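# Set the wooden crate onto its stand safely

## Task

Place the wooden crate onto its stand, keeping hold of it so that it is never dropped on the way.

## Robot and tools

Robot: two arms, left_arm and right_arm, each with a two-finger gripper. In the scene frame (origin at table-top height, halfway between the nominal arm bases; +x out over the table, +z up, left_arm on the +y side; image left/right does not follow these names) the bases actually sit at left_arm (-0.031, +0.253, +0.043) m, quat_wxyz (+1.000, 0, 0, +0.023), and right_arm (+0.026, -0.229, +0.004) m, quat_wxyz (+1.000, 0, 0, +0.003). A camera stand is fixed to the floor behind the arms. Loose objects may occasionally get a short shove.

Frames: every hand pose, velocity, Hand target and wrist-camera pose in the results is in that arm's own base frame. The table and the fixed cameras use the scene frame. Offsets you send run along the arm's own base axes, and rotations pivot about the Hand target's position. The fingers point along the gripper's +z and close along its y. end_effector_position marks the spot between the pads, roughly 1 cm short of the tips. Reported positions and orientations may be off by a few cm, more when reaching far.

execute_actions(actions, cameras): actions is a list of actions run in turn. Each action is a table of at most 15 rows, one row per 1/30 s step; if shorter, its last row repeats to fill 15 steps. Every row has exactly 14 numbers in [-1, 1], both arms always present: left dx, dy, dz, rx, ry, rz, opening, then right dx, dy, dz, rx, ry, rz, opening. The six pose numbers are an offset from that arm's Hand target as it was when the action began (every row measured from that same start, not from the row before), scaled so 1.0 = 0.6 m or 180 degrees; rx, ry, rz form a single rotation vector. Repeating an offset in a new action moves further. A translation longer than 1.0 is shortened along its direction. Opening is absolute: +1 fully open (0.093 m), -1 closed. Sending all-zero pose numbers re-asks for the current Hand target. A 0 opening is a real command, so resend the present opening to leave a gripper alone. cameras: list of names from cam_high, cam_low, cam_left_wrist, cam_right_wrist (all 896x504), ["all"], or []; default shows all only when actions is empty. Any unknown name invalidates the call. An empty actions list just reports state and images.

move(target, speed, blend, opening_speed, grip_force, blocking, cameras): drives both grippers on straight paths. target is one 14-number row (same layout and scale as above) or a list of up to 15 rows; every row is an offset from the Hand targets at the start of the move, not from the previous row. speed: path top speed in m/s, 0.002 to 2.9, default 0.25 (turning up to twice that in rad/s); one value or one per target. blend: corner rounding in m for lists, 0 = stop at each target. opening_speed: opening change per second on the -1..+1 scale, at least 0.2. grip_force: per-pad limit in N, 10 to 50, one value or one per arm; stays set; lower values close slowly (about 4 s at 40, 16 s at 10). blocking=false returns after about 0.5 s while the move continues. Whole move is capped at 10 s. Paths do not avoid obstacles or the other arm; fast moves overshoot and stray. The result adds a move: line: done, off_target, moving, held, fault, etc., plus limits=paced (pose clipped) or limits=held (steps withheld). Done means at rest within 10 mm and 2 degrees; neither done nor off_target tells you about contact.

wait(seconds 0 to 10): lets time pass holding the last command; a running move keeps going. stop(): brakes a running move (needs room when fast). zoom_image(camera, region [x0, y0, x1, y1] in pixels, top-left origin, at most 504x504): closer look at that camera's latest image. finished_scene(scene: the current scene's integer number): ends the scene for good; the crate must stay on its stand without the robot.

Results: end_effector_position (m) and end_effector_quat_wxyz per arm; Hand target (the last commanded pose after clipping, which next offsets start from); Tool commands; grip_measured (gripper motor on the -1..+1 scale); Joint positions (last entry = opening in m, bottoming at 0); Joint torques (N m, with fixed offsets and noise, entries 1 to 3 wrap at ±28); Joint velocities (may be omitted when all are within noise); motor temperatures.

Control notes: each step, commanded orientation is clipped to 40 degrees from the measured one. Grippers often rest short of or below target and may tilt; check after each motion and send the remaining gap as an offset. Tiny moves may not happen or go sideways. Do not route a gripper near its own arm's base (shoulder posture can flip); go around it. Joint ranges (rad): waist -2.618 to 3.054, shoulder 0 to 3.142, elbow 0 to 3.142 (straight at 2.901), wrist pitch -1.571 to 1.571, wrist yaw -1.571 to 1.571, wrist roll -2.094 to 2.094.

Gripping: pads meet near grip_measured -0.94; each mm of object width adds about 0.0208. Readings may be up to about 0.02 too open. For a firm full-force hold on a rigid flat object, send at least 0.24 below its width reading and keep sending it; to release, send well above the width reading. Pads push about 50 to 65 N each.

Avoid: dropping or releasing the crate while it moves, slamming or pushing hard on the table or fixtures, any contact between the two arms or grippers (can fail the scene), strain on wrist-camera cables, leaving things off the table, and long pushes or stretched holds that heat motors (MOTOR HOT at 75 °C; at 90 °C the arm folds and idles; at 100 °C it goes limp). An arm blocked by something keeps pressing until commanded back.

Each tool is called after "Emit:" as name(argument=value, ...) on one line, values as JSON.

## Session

Emit:
execute_actions(actions=[])

Emit:
zoom_image(camera="cam_high", region=[270, 150, 550, 450])

Emit:
zoom_image(camera="cam_low", region=[300, 0, 700, 320])

Scene clock: 0.00 s.
left_arm: end_effector_position=(+0.2379, -0.0965, +0.2552) grip_measured=+1.000 end_effector_quat_wxyz=(+0.483, +0.170, +0.841, -0.175) | right_arm: end_effector_position=(+0.2057, +0.0933, +0.2735) grip_measured=+1.000 end_effector_quat_wxyz=(+0.483, -0.209, +0.829, +0.191)
Joint positions: left_arm=[-0.172 0.677 0.814 -0.66 0.328 0.036 0.093] | right_arm=[0.07 0.606 0.888 -0.831 -0.486 -0.148 0.093]
Joint velocities: within noise
Joint torques (N m): no reading
Motor temperatures (°C): left_arm=[28 32 35 32 26 28 26] | right_arm=[34 31 35 27 30 26 28]
Heat: left arm: 35 °C; right arm: 35 °C.
Hand target: left_arm +0.2395, -0.0970, +0.2647; +0.495, +0.172, +0.834, -0.175 | right_arm +0.2060, +0.0933, +0.2774; +0.487, -0.210, +0.826, +0.191
Tool commands: left_gripper/opening=+1.0 right_gripper/opening=+1.0

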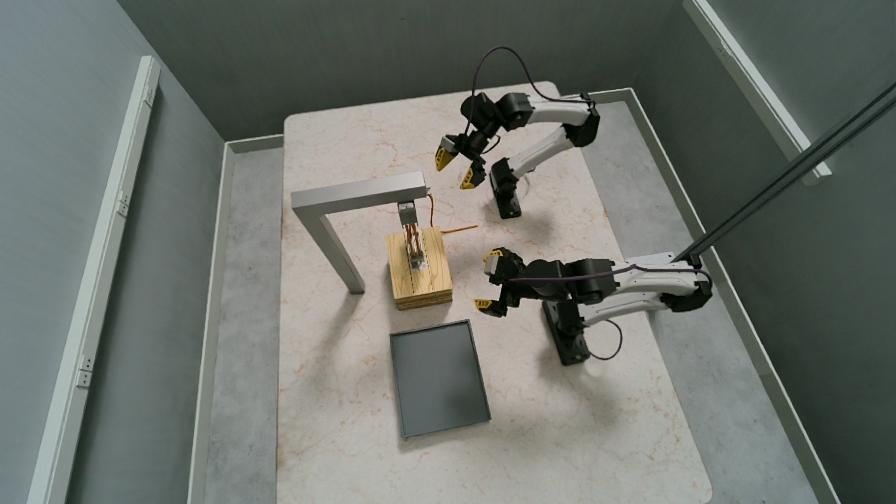

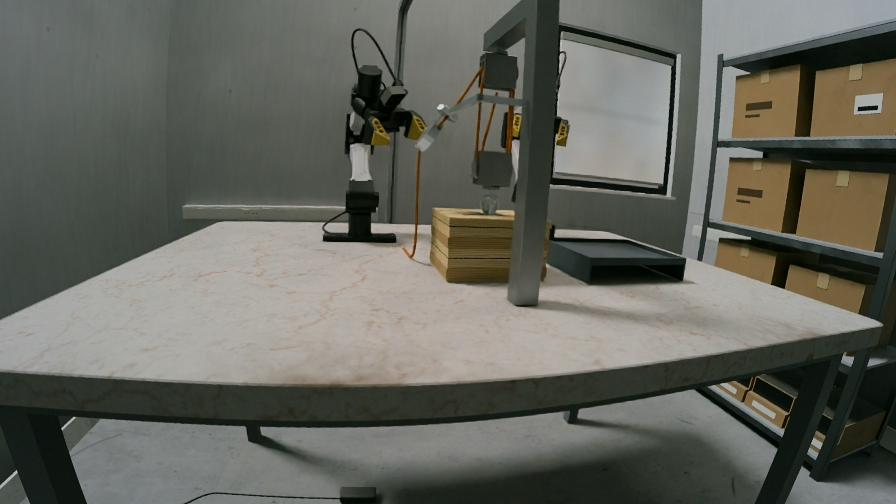

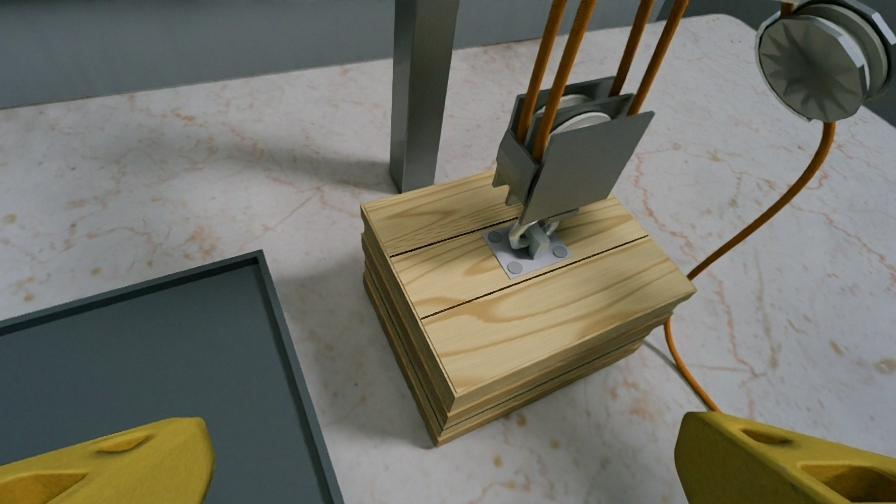

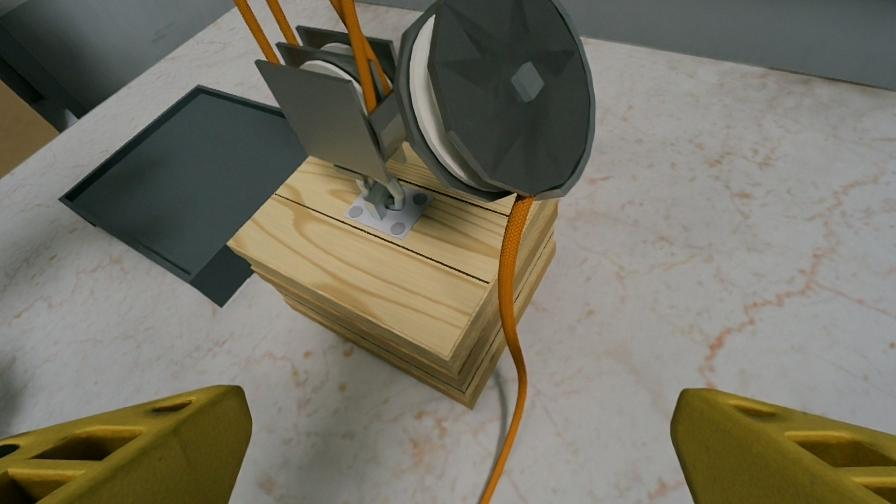

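Scaled by 1.680 from the camera's 896x504 image, which has a finer 1280x720 frame.

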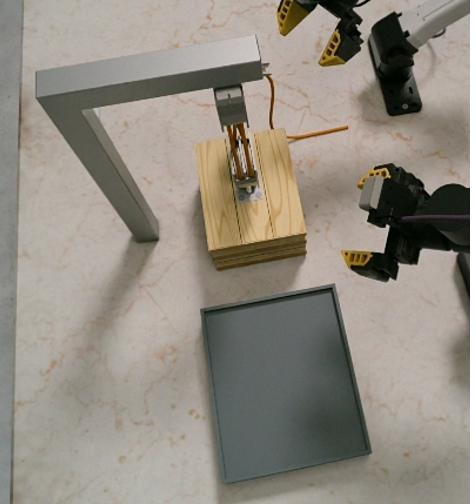

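Scaled by 1.260 from the camera's 896x504 image, which has a finer 1280x720 frame.

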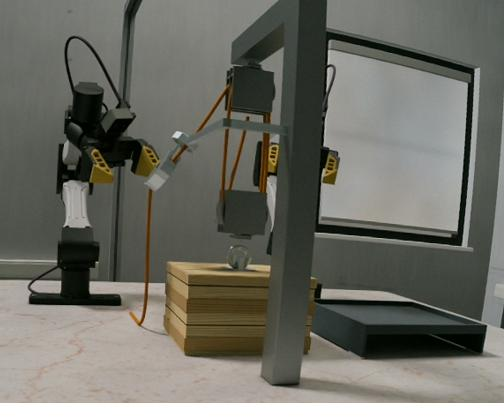

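Emit:
move(target=[0.26,0.662,-0.06,-0.226,0.446,0.510,-1,0.085,-0.055,-0.165,0.0245,-0.0725,0.151,0.3], cameras=["all"])

Scene clock: 11.93 s.
left_arm: end_effector_position=(+0.3945, +0.2955, +0.2238) grip_measured=-0.978 end_effector_quat_wxyz=(-0.158, +0.708, -0.675, +0.137) | right_arm: end_effector_position=(+0.2537, +0.0626, +0.1717) grip_measured=+0.303 end_effector_quat_wxyz=(+0.520, -0.398, +0.691, +0.305)
Joint positions: left_arm=[0.725 2.336 2.7 -1.588 0.244 -0.937 0] | right_arm=[-0.424 1.203 0.673 -0.718 -1.28 -1.227 0.06]
Joint torques (N m): left_arm=[0.32 -10.39 7.88 1.21 0.02 -0.06] | right_arm=[-0.75 -1.87 7.61 0.6 -0.8 -0.12]
Heat: left arm: 37 °C; right arm: 37 °C.
Hand target: left_arm +0.3955, +0.3002, +0.2287; +0.093, +0.701, -0.701, +0.092 | right_arm +0.2570, +0.0603, +0.1785; +0.526, -0.399, +0.686, +0.306
Off the commanded pose: left_arm 0.007 m, 29 deg | right_arm 0.008 m, 1 deg.
joint read past its limit (left arm) — joint 4 (wrist pitch), lower limit.
joint sent to its limit (left arm) — joint 4 (wrist pitch), lower limit. The joint targets are off in orientation, not in position.
move: off_target (left_arm)

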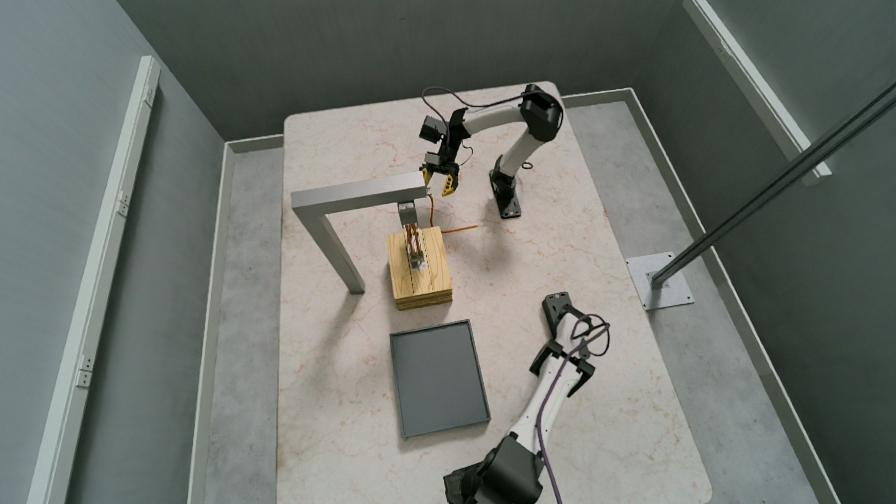

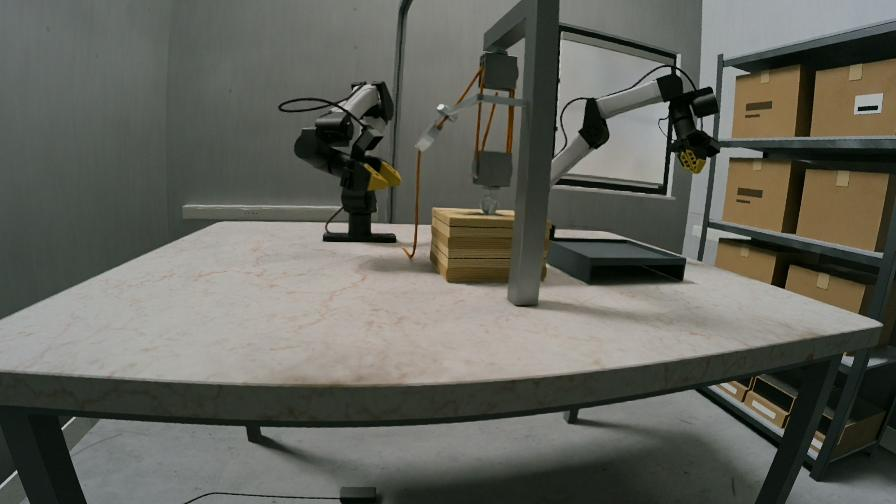

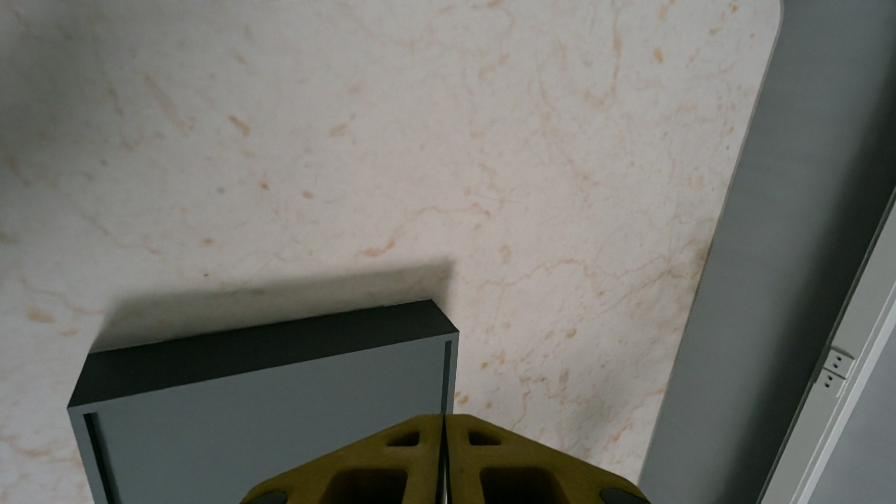

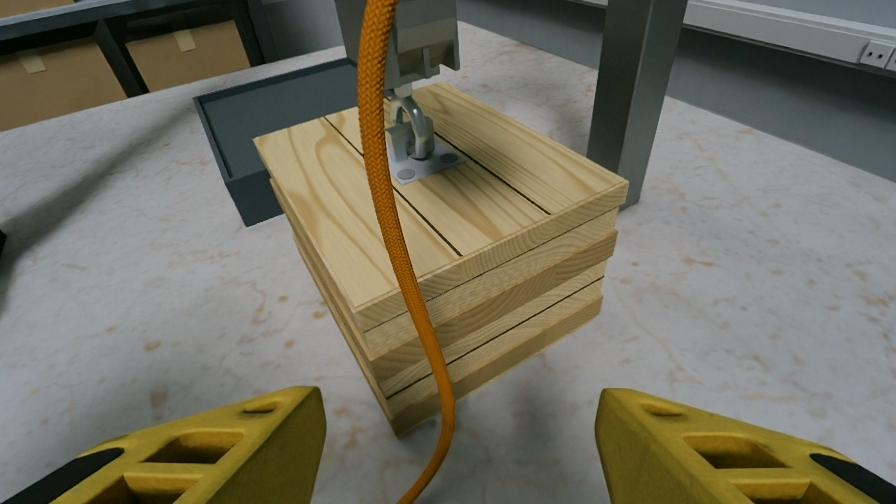

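Emit:
move(target=[0,0,-0.355,0,0,0,-1,0.025,0.137,-0.034,0,0,0,0.3], speed=0.1, cameras=["all"])

Scene clock: 16.90 s.
left_arm: end_effector_position=(+0.3906, +0.2972, +0.0118) grip_measured=-0.978 end_effector_quat_wxyz=(+0.060, +0.712, -0.693, +0.101) | right_arm: end_effector_position=(+0.2703, +0.1421, +0.1598) grip_measured=+0.303 end_effector_quat_wxyz=(+0.523, -0.399, +0.686, +0.310)
Joint positions: left_arm=[0.722 2.763 2.675 -1.588 0.211 -0.864 0] | right_arm=[0.001 1.092 0.409 0.178 -1.002 -0.429 0.06]
Joint torques (N m): left_arm=[-0.79 -12.71 8.28 0.24 -0.09 0.06] | right_arm=[0.2 -1.74 5.39 1.92 -0.17 0.03]
Heat: left arm: 38 °C; right arm: 37 °C.
Hand target: left_arm +0.3955, +0.3003, +0.0158; +0.093, +0.701, -0.701, +0.092 | right_arm +0.2720, +0.1425, +0.1581; +0.526, -0.399, +0.686, +0.306
Off the commanded pose: left_arm 0.007 m, 4 deg | right_arm 0.002 m, 1 deg.
joint read past its limit (left arm) — joint 4 (wrist pitch), lower limit.
joint sent to its limit (left arm) — joint 4 (wrist pitch), lower limit. The joint targets are off in orientation, not in position.
move: off_target (left_arm)

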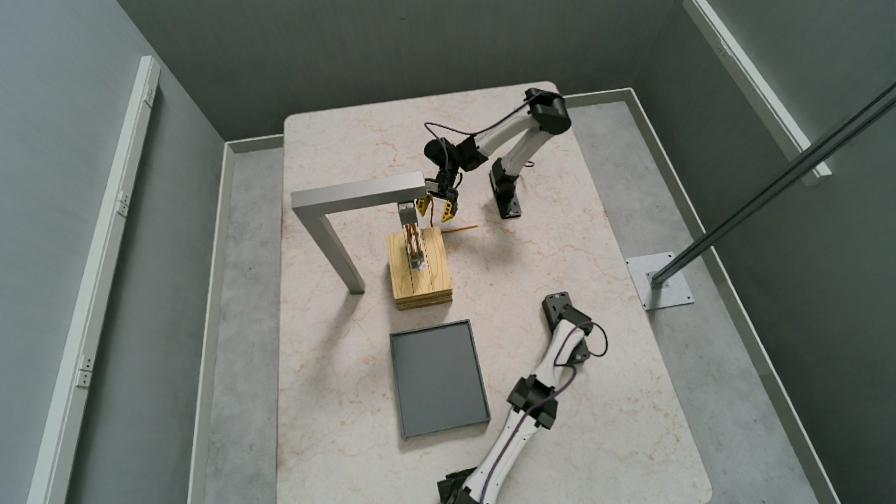

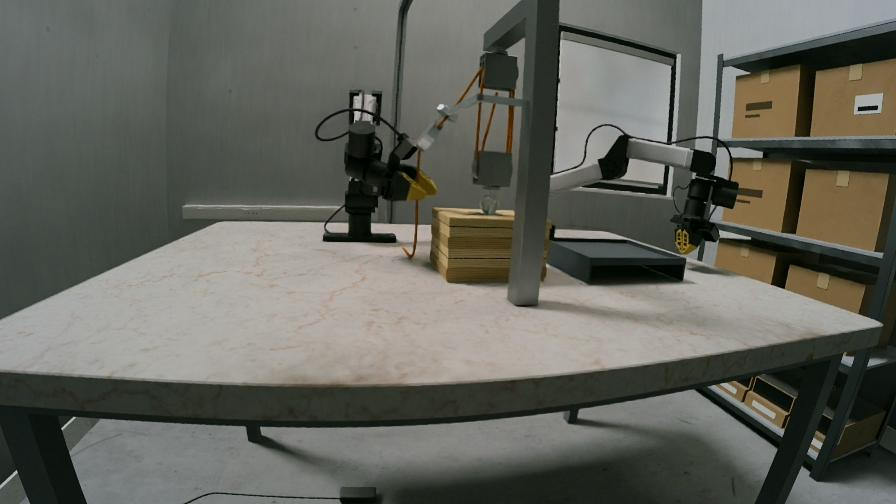

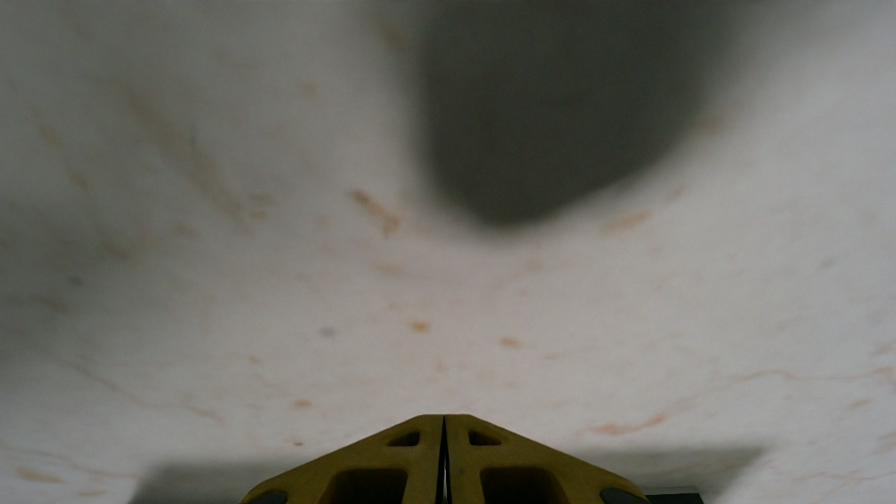

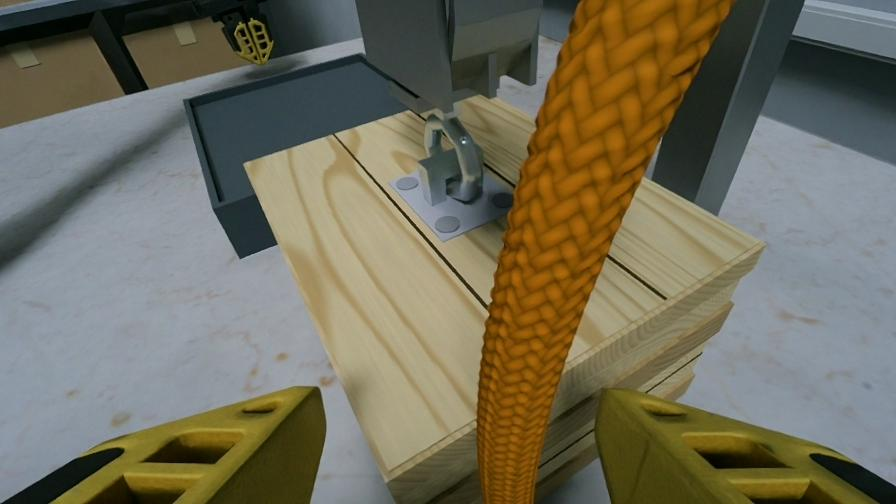

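Emit:
move(target=[[0,0,0,0,0,0,-1,0,0,0,0,0,0,-1],[0,0,0,0,0,0,-1,0.012,-0.222,-0.103,-0.05,0.028,0,-1],[0,0,0,0,0,0,-1,0.147,-0.7045,-0.128,-0.076,0.043,0,-1]], speed=[0.1,0.12,0.09], blend=[0,0.03,0], cameras=["all"])

Scene clock: 25.77 s.
left_arm: end_effector_position=(+0.3906, +0.2972, +0.0118) grip_measured=-0.978 end_effector_quat_wxyz=(+0.060, +0.712, -0.693, +0.101) | right_arm: end_effector_position=(+0.3906, -0.2165, +0.1208) grip_measured=-0.963 end_effector_quat_wxyz=(+0.481, -0.438, +0.736, +0.187)
Joint positions: left_arm=[0.722 2.763 2.675 -1.588 0.211 -0.864 0] | right_arm=[-0.84 2.43 2.126 -1.59 -1.055 -2.103 0]
Joint torques (N m): left_arm=[-0.73 -12.62 8.21 0.22 -0.07 0.09] | right_arm=[-10.24 -5.83 7.87 0.06 0.64 0.31]
Motor temperatures (°C): left_arm=[28 39 40 33 25 28 26] | right_arm=[35 31 38 30 31 26 29]
Heat: left arm: 40 °C; right arm: 38 °C.
Hand target: left_arm +0.3955, +0.3003, +0.0158; +0.093, +0.701, -0.701, +0.092 | right_arm +0.3603, -0.2802, +0.0814; +0.428, -0.437, +0.751, +0.248
Off the commanded pose: left_arm 0.007 m, 4 deg | right_arm 0.081 m, 9 deg.
joint read past its limit (left arm) — joint 4 (wrist pitch), lower limit.
joint read past its limit (right arm) — joint 4 (wrist pitch), lower limit.
joint sent to its limit (left arm) — joint 4 (wrist pitch), lower limit. The joint targets are off in orientation, not in position.
joint sent to its limit (right arm) — joint 4 (wrist pitch), lower limit. The joint targets are off in position and orientation.
move: off_target (left_arm, right_arm)

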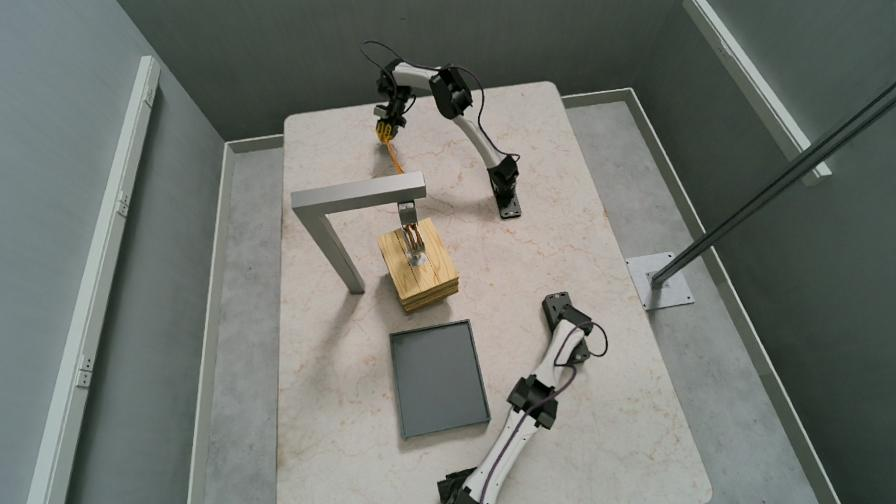

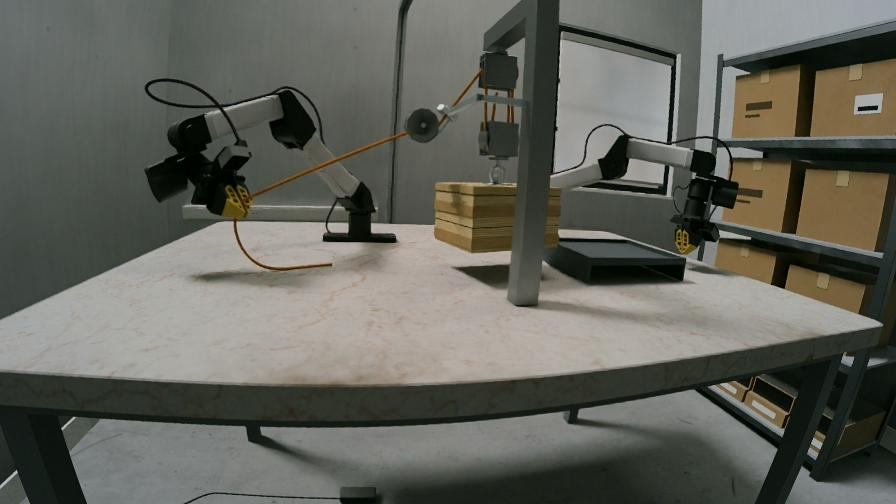

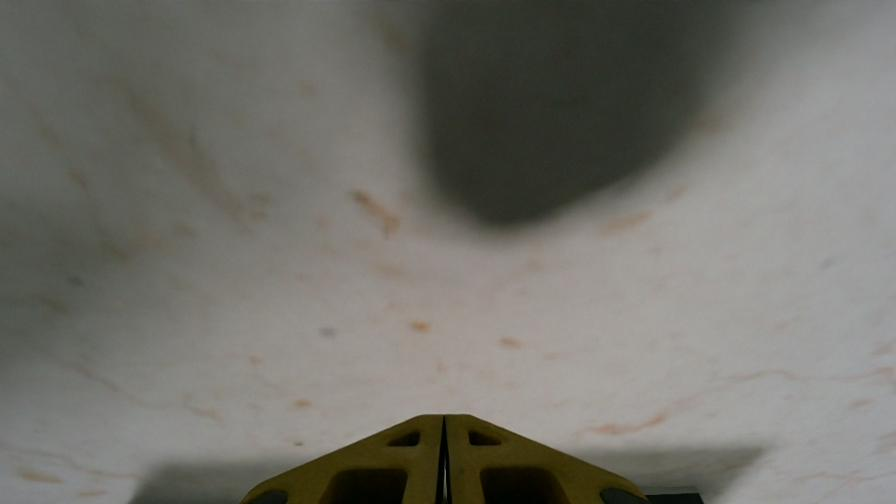

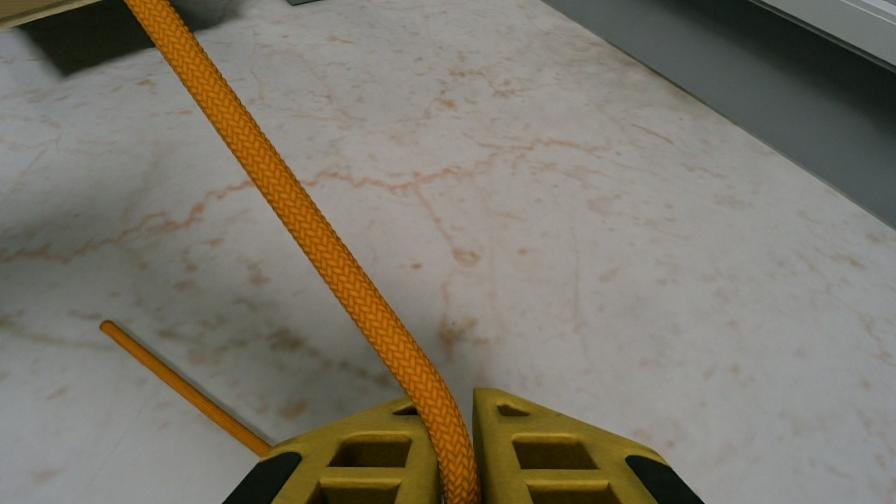

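Emit:
move(target=[-0.003,-0.08,0,0,0,0,-1,-0.083,-0.19,-0.033,0,0,-0.078,-1], speed=0.09, cameras=["cam_high","cam_low"])

Emit:
zoom_image(camera="cam_low", region=[400, 100, 720, 320])

Emit:
zoom_image(camera="cam_high", region=[340, 200, 580, 500])

Scene clock: 29.10 s.
left_arm: end_effector_position=(+0.3859, +0.2484, -0.0080) grip_measured=-0.978 end_effector_quat_wxyz=(+0.125, +0.700, -0.698, +0.089) | right_arm: end_effector_position=(+0.3591, -0.3341, +0.1021) grip_measured=-0.963 end_effector_quat_wxyz=(+0.505, -0.343, +0.784, +0.114)
Joint positions: left_arm=[0.649 2.702 2.457 -1.552 0.211 -0.901 0] | right_arm=[-1.056 2.627 2.422 -1.59 -1.075 -2.016 0]
Joint torques (N m): left_arm=[-0.61 -17.83 5.26 0.1 0.05 -0.1] | right_arm=[-10.65 -6.95 7.99 0.23 0.5 0.4]
Heat: left arm: 41 °C; right arm: 38 °C.
Hand target: left_arm +0.3936, +0.2522, +0.0156; +0.093, +0.701, -0.701, +0.092 | right_arm +0.3106, -0.3941, +0.0616; +0.455, -0.342, +0.799, +0.194
Off the commanded pose: left_arm 0.025 m, 4 deg | right_arm 0.087 m, 11 deg.
joint read past its limit (right arm) — joint 4 (wrist pitch), lower limit.
joint sent to its limit (right arm) — joint 4 (wrist pitch), lower limit. The joint targets are off in position and orientation.
move: off_target (left_arm, right_arm)
Images, in order (width x height): cam_high 896x504, cam_low 896x504.

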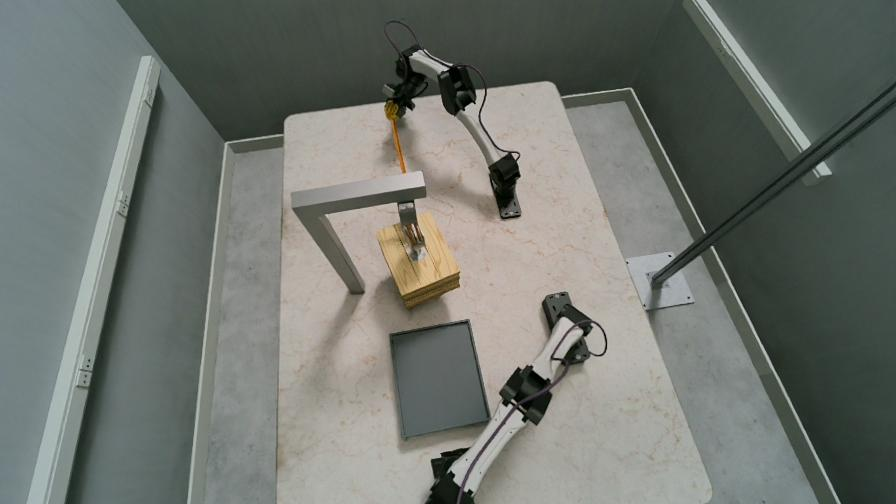

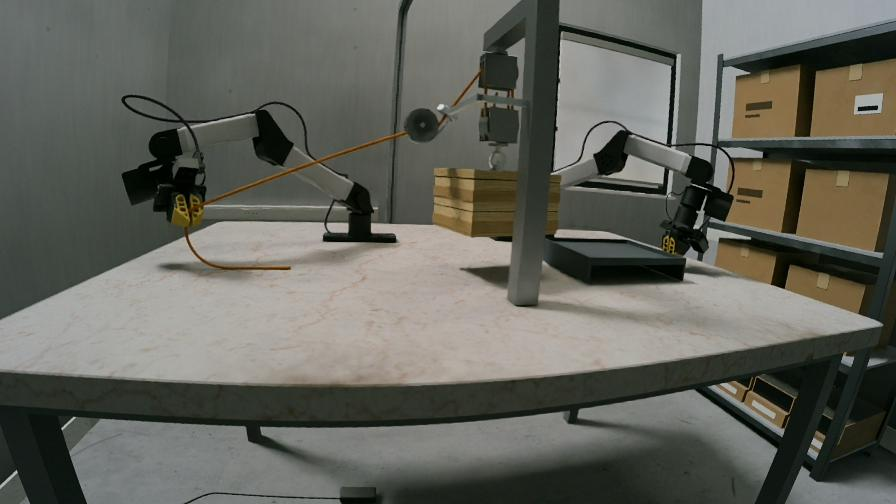

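Scaled by 1.575 from the camera's 896x504 image, which has a finer 1280x720 frame.

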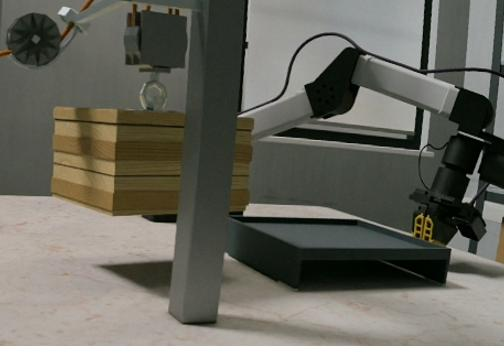

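Scaled by 1.680 from the camera's 896x504 image, which has a finer 1280x720 frame.

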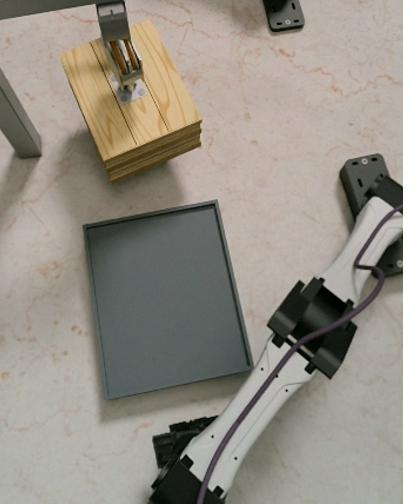

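Emit:
move(target=[-0.027,-0.25,0,0,0,0,-1,0,0,0,0,0,0,-1], speed=0.1, cameras=["cam_high","cam_low"])

Emit:
zoom_image(camera="cam_high", region=[340, 200, 580, 500])

Scene clock: 34.73 s.
left_arm: end_effector_position=(+0.3691, +0.1078, -0.0022) grip_measured=-0.978 end_effector_quat_wxyz=(+0.110, +0.701, -0.701, +0.069) | right_arm: end_effector_position=(+0.3591, -0.3341, +0.1021) grip_measured=-0.963 end_effector_quat_wxyz=(+0.505, -0.343, +0.784, +0.114)
Joint positions: left_arm=[0.377 2.232 1.636 -1.124 0.214 -1.178 0] | right_arm=[-1.056 2.627 2.422 -1.59 -1.075 -2.014 0]
Joint torques (N m): left_arm=[-1.03 -14.68 5.23 0.19 0.34 -0.13] | right_arm=[-10.65 -6.95 8.01 0.23 0.5 0.39]
Motor temperatures (°C): left_arm=[28 45 40 32 25 28 26] | right_arm=[37 32 39 29 31 26 29]
Heat: left arm: 45 °C; right arm: 39 °C.
Hand target: left_arm +0.3775, +0.1023, +0.0157; +0.093, +0.701, -0.701, +0.092 | right_arm +0.3106, -0.3941, +0.0616; +0.455, -0.342, +0.799, +0.194
Off the commanded pose: left_arm 0.020 m, 3 deg | right_arm 0.087 m, 11 deg.
joint read past its limit (right arm) — joint 4 (wrist pitch), lower limit.
joint sent to its limit (right arm) — joint 4 (wrist pitch), lower limit. The joint targets are off in position and orientation.
move: off_target (left_arm, right_arm)
Images, in order (width x height): cam_high 896x504, cam_low 896x504.

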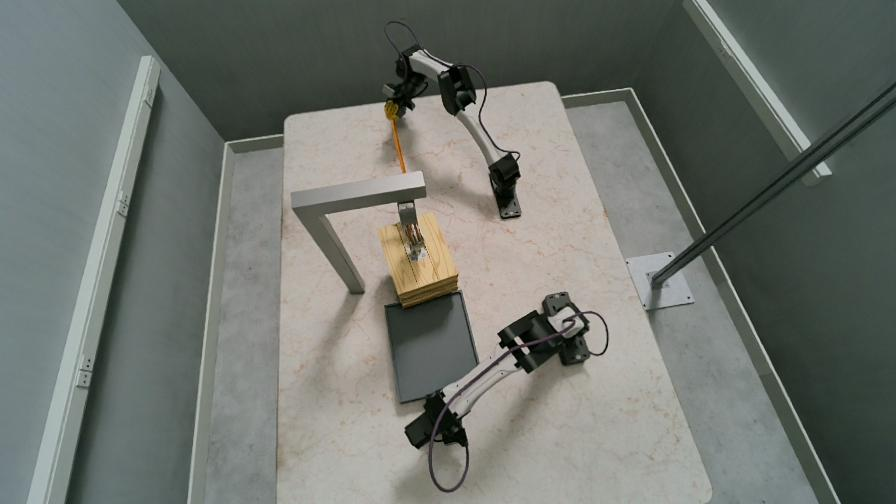

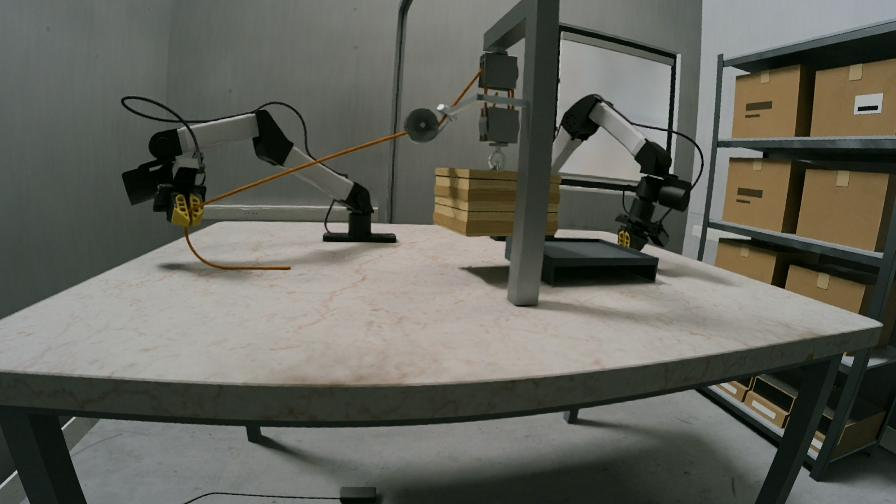

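Scaled by 1.680 from the camera's 896x504 image, which has a finer 1280x720 frame.

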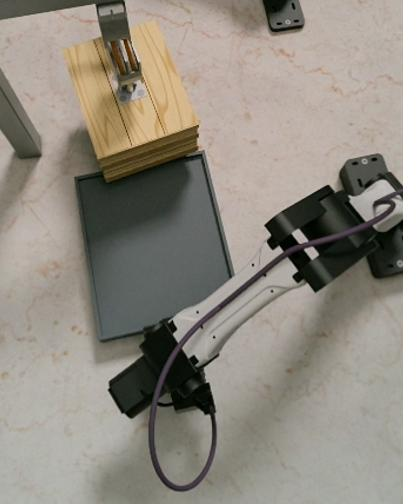

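Emit:
move(target=[0.0,-0.28,0,0,0,0,-1,0,0,0,0,0,0,-1], speed=0.08, cameras=["cam_high","cam_low"])

Emit:
zoom_image(camera="cam_high", region=[340, 200, 540, 400])

Emit:
zoom_image(camera="cam_low", region=[400, 120, 680, 300])

Scene clock: 39.10 s.
left_arm: end_effector_position=(+0.3698, -0.0560, -0.0014) grip_measured=-0.978 end_effector_quat_wxyz=(+0.101, +0.703, -0.702, +0.059) | right_arm: end_effector_position=(+0.3591, -0.3341, +0.1021) grip_measured=-0.963 end_effector_quat_wxyz=(+0.505, -0.343, +0.784, +0.114)
Joint positions: left_arm=[-0.048 2.104 1.436 -0.951 0.229 -1.615 0] | right_arm=[-1.056 2.627 2.422 -1.59 -1.075 -2.014 0]
Joint torques (N m): left_arm=[-1.2 -13.53 5.23 0.5 0.4 -0.15] | right_arm=[-10.65 -6.95 7.99 0.23 0.5 0.39]
Heat: left arm: 46 °C; right arm: 39 °C.
Hand target: left_arm +0.3774, -0.0656, +0.0157; +0.093, +0.701, -0.701, +0.092 | right_arm +0.3106, -0.3941, +0.0616; +0.455, -0.342, +0.799, +0.194
Off the commanded pose: left_arm 0.021 m, 4 deg | right_arm 0.087 m, 11 deg.
joint read past its limit (right arm) — joint 4 (wrist pitch), lower limit.
joint sent to its limit (right arm) — joint 4 (wrist pitch), lower limit. The joint targets are off in position and orientation.
move: off_target (left_arm, right_arm)
Images, in order (width x height): cam_high 896x504, cam_low 896x504.

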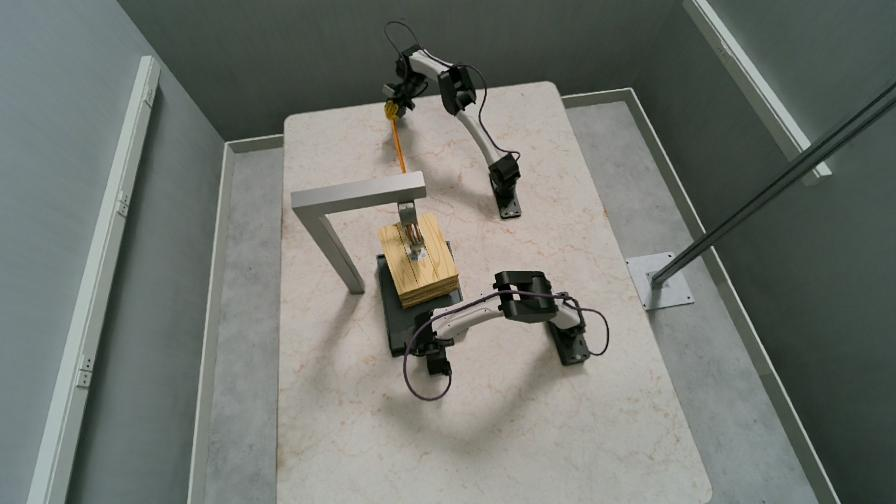

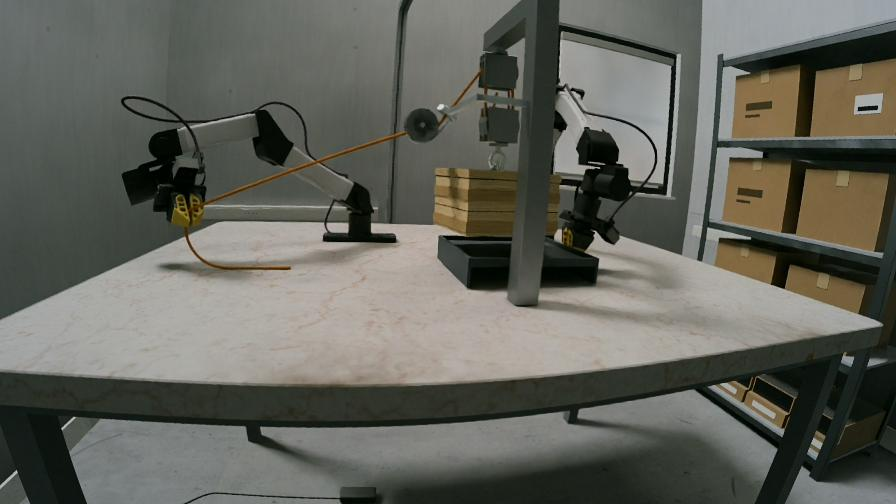

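Scaled by 2.520 from the camera's 896x504 image, which has a finer 1280x720 frame.

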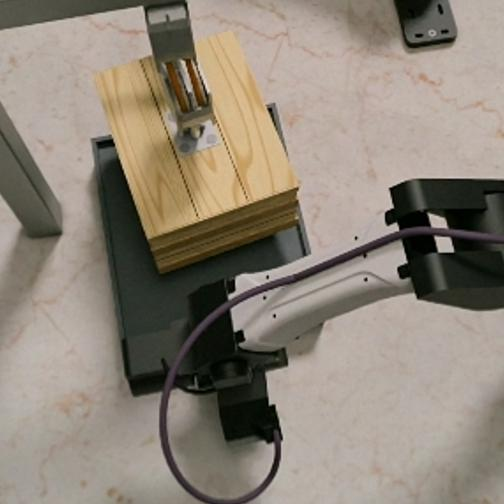

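Scaled by 1.800 from the camera's 896x504 image, which has a finer 1280x720 frame.

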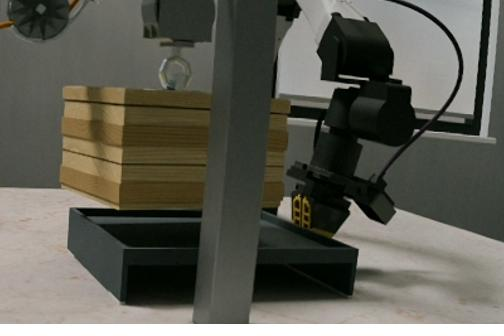

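Emit:
move(target=[0.0,-0.053,0,0,0,0,-1,0,0,0,0,0,0,-1], speed=0.06, cameras=["cam_high","cam_low"])

Emit:
zoom_image(camera="cam_high", region=[340, 200, 540, 400])

Emit:
zoom_image(camera="cam_low", region=[400, 120, 680, 300])

Scene clock: 44.20 s.
left_arm: end_effector_position=(+0.3686, -0.0862, -0.0016) grip_measured=-0.978 end_effector_quat_wxyz=(+0.100, +0.705, -0.700, +0.058) | right_arm: end_effector_position=(+0.3591, -0.3341, +0.1021) grip_measured=-0.963 end_effector_quat_wxyz=(+0.505, -0.343, +0.784, +0.114)
Joint positions: left_arm=[-0.128 2.104 1.436 -0.932 0.23 -1.703 0] | right_arm=[-1.056 2.627 2.422 -1.59 -1.075 -2.014 0]
Joint torques (N m): left_arm=[-1.37 -13.18 6 0.57 0.39 -0.14] | right_arm=[-10.65 -6.95 8.01 0.23 0.5 0.39]
Heat: left arm: 47 °C; right arm: 40 °C.
Hand target: left_arm +0.3775, -0.0974, +0.0157; +0.093, +0.701, -0.701, +0.092 | right_arm +0.3106, -0.3941, +0.0616; +0.455, -0.342, +0.799, +0.194
Off the commanded pose: left_arm 0.022 m, 4 deg | right_arm 0.087 m, 11 deg.
joint read past its limit (right arm) — joint 4 (wrist pitch), lower limit.
joint sent to its limit (right arm) — joint 4 (wrist pitch), lower limit. The joint targets are off in position and orientation.
move: off_target (left_arm, right_arm)
Images, in order (width x height): cam_high 896x504, cam_low 896x504.

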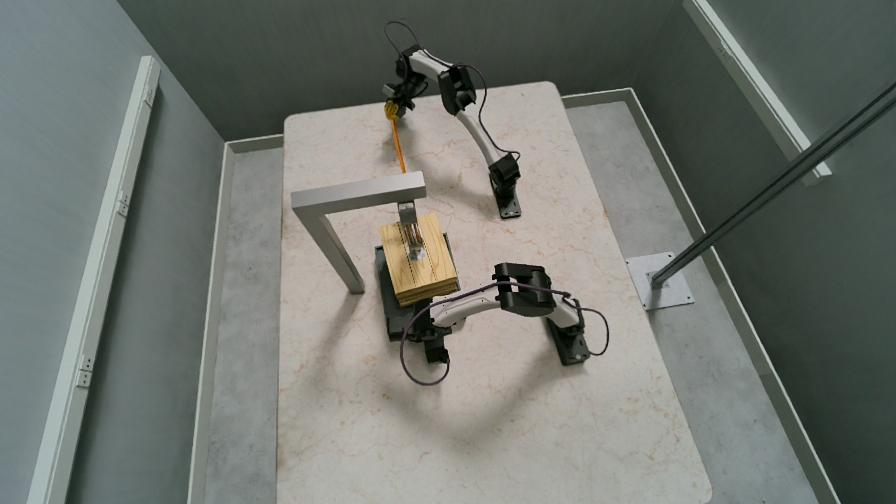

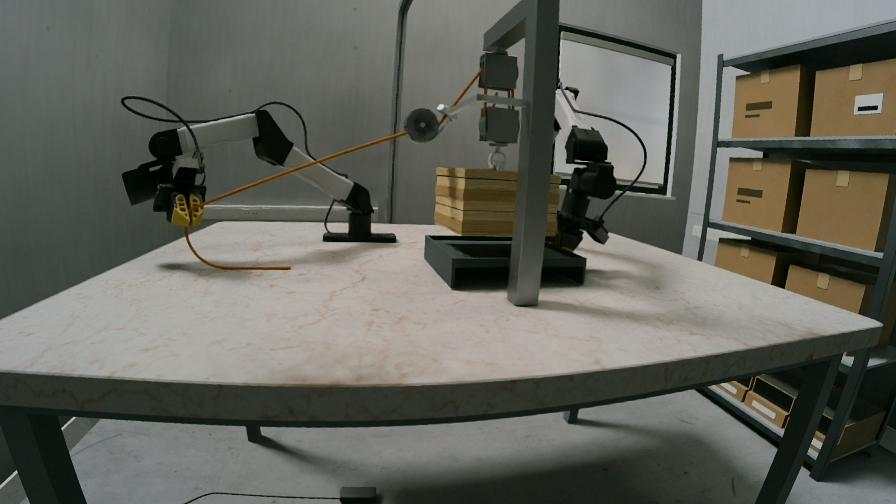

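Scaled by 2.520 from the camera's 896x504 image, which has a finer 1280x720 frame.

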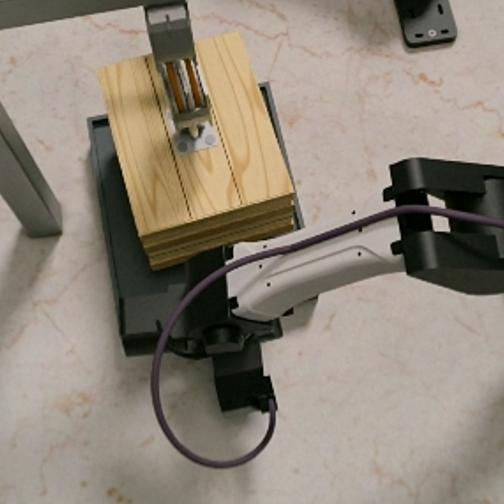

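Scaled by 1.800 from the camera's 896x504 image, which has a finer 1280x720 frame.

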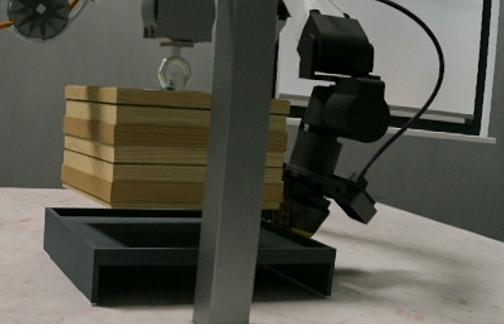

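Emit:
move(target=[[0,0.1,0.02,0,0,0,-1,0,0,0,0,0,0,-1],[0,0.12,0.26,0,0,0,-1,0,0,0,0,0,0,-1],[-0.059,0.07,0.26,0.109,-0.109,-0.491,-1,0,0,0,0,0,0,-1],[-0.059,0.005,0.14,0.109,-0.109,-0.491,0,0,0,0,0,0,0,-1]], blend=[0.03,0.04,0.02,0], speed=[0.15,0.25,0.3,0.2], cameras=["cam_high","cam_left_wrist"])

Emit:
zoom_image(camera="cam_high", region=[340, 200, 540, 400])

Scene clock: 53.07 s.
left_arm: end_effector_position=(+0.3377, -0.0945, +0.1009) grip_measured=-0.003 end_effector_quat_wxyz=(+0.079, +0.002, +0.997, -0.003) | right_arm: end_effector_position=(+0.3591, -0.3341, +0.1021) grip_measured=-0.963 end_effector_quat_wxyz=(+0.505, -0.343, +0.784, +0.114)
Joint positions: left_arm=[-0.292 1.737 1.363 -1.043 -0.04 -0.284 0.045] | right_arm=[-1.056 2.627 2.422 -1.59 -1.075 -2.014 0]
Joint torques (N m): left_arm=[-0.4 -6.94 6.12 1.05 -0.23 -0.11] | right_arm=[-10.65 -6.95 7.99 0.23 0.5 0.39]
Heat: left arm: 47 °C; right arm: 41 °C.
Hand target: left_arm +0.3421, -0.0946, +0.0997; +0.088, -0.001, +0.996, +0.001 | right_arm +0.3106, -0.3941, +0.0616; +0.455, -0.342, +0.799, +0.194
Off the commanded pose: left_arm 0.004 m, 1 deg | right_arm 0.087 m, 11 deg.
joint read past its limit (right arm) — joint 4 (wrist pitch), lower limit.
joint sent to its limit (right arm) — joint 4 (wrist pitch), lower limit. The joint targets are off in position and orientation.
move: off_target (right_arm)
Images, in order (width x height): cam_high 896x504, cam_left_wrist 896x504.

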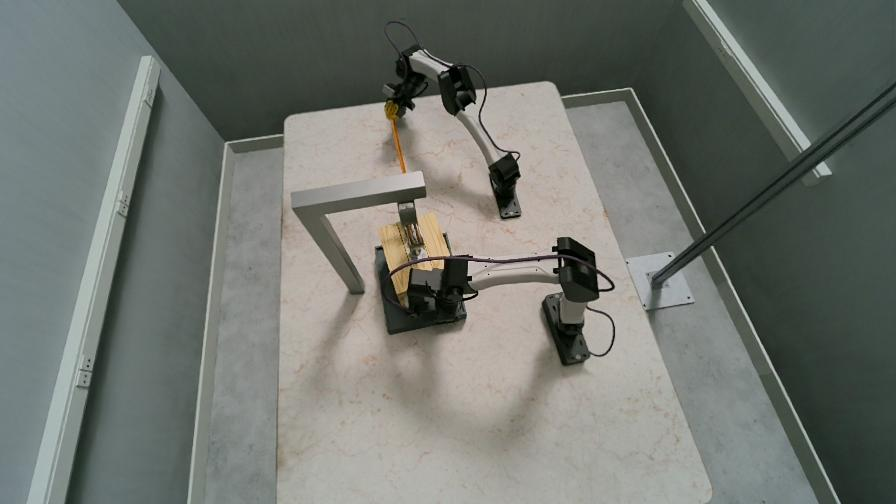

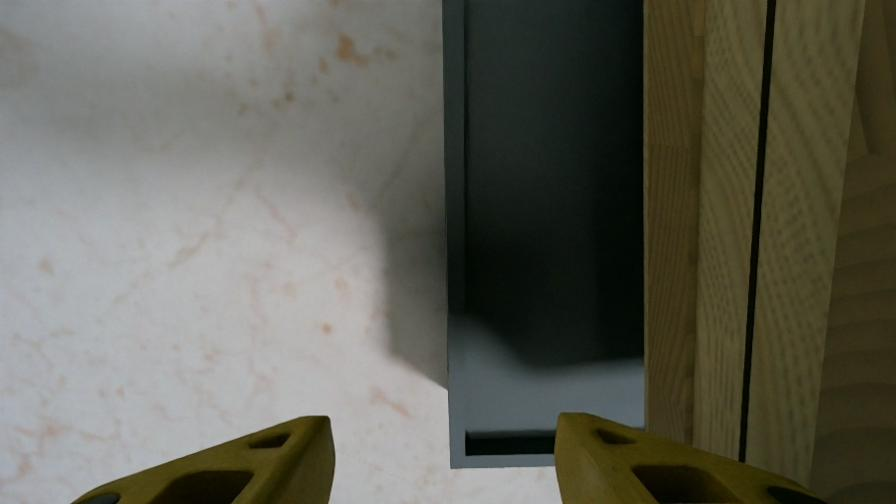

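Scaled by 2.520 from the camera's 896x504 image, which has a finer 1280x720 frame.

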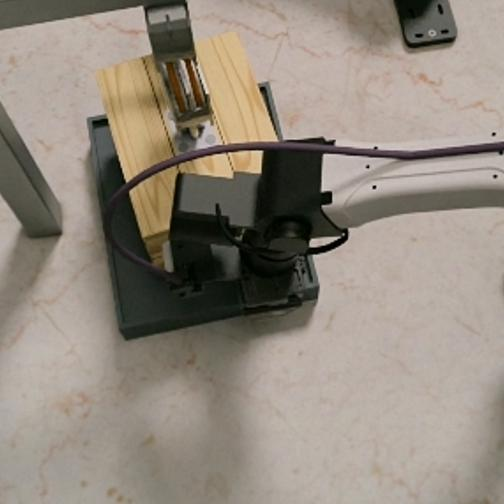

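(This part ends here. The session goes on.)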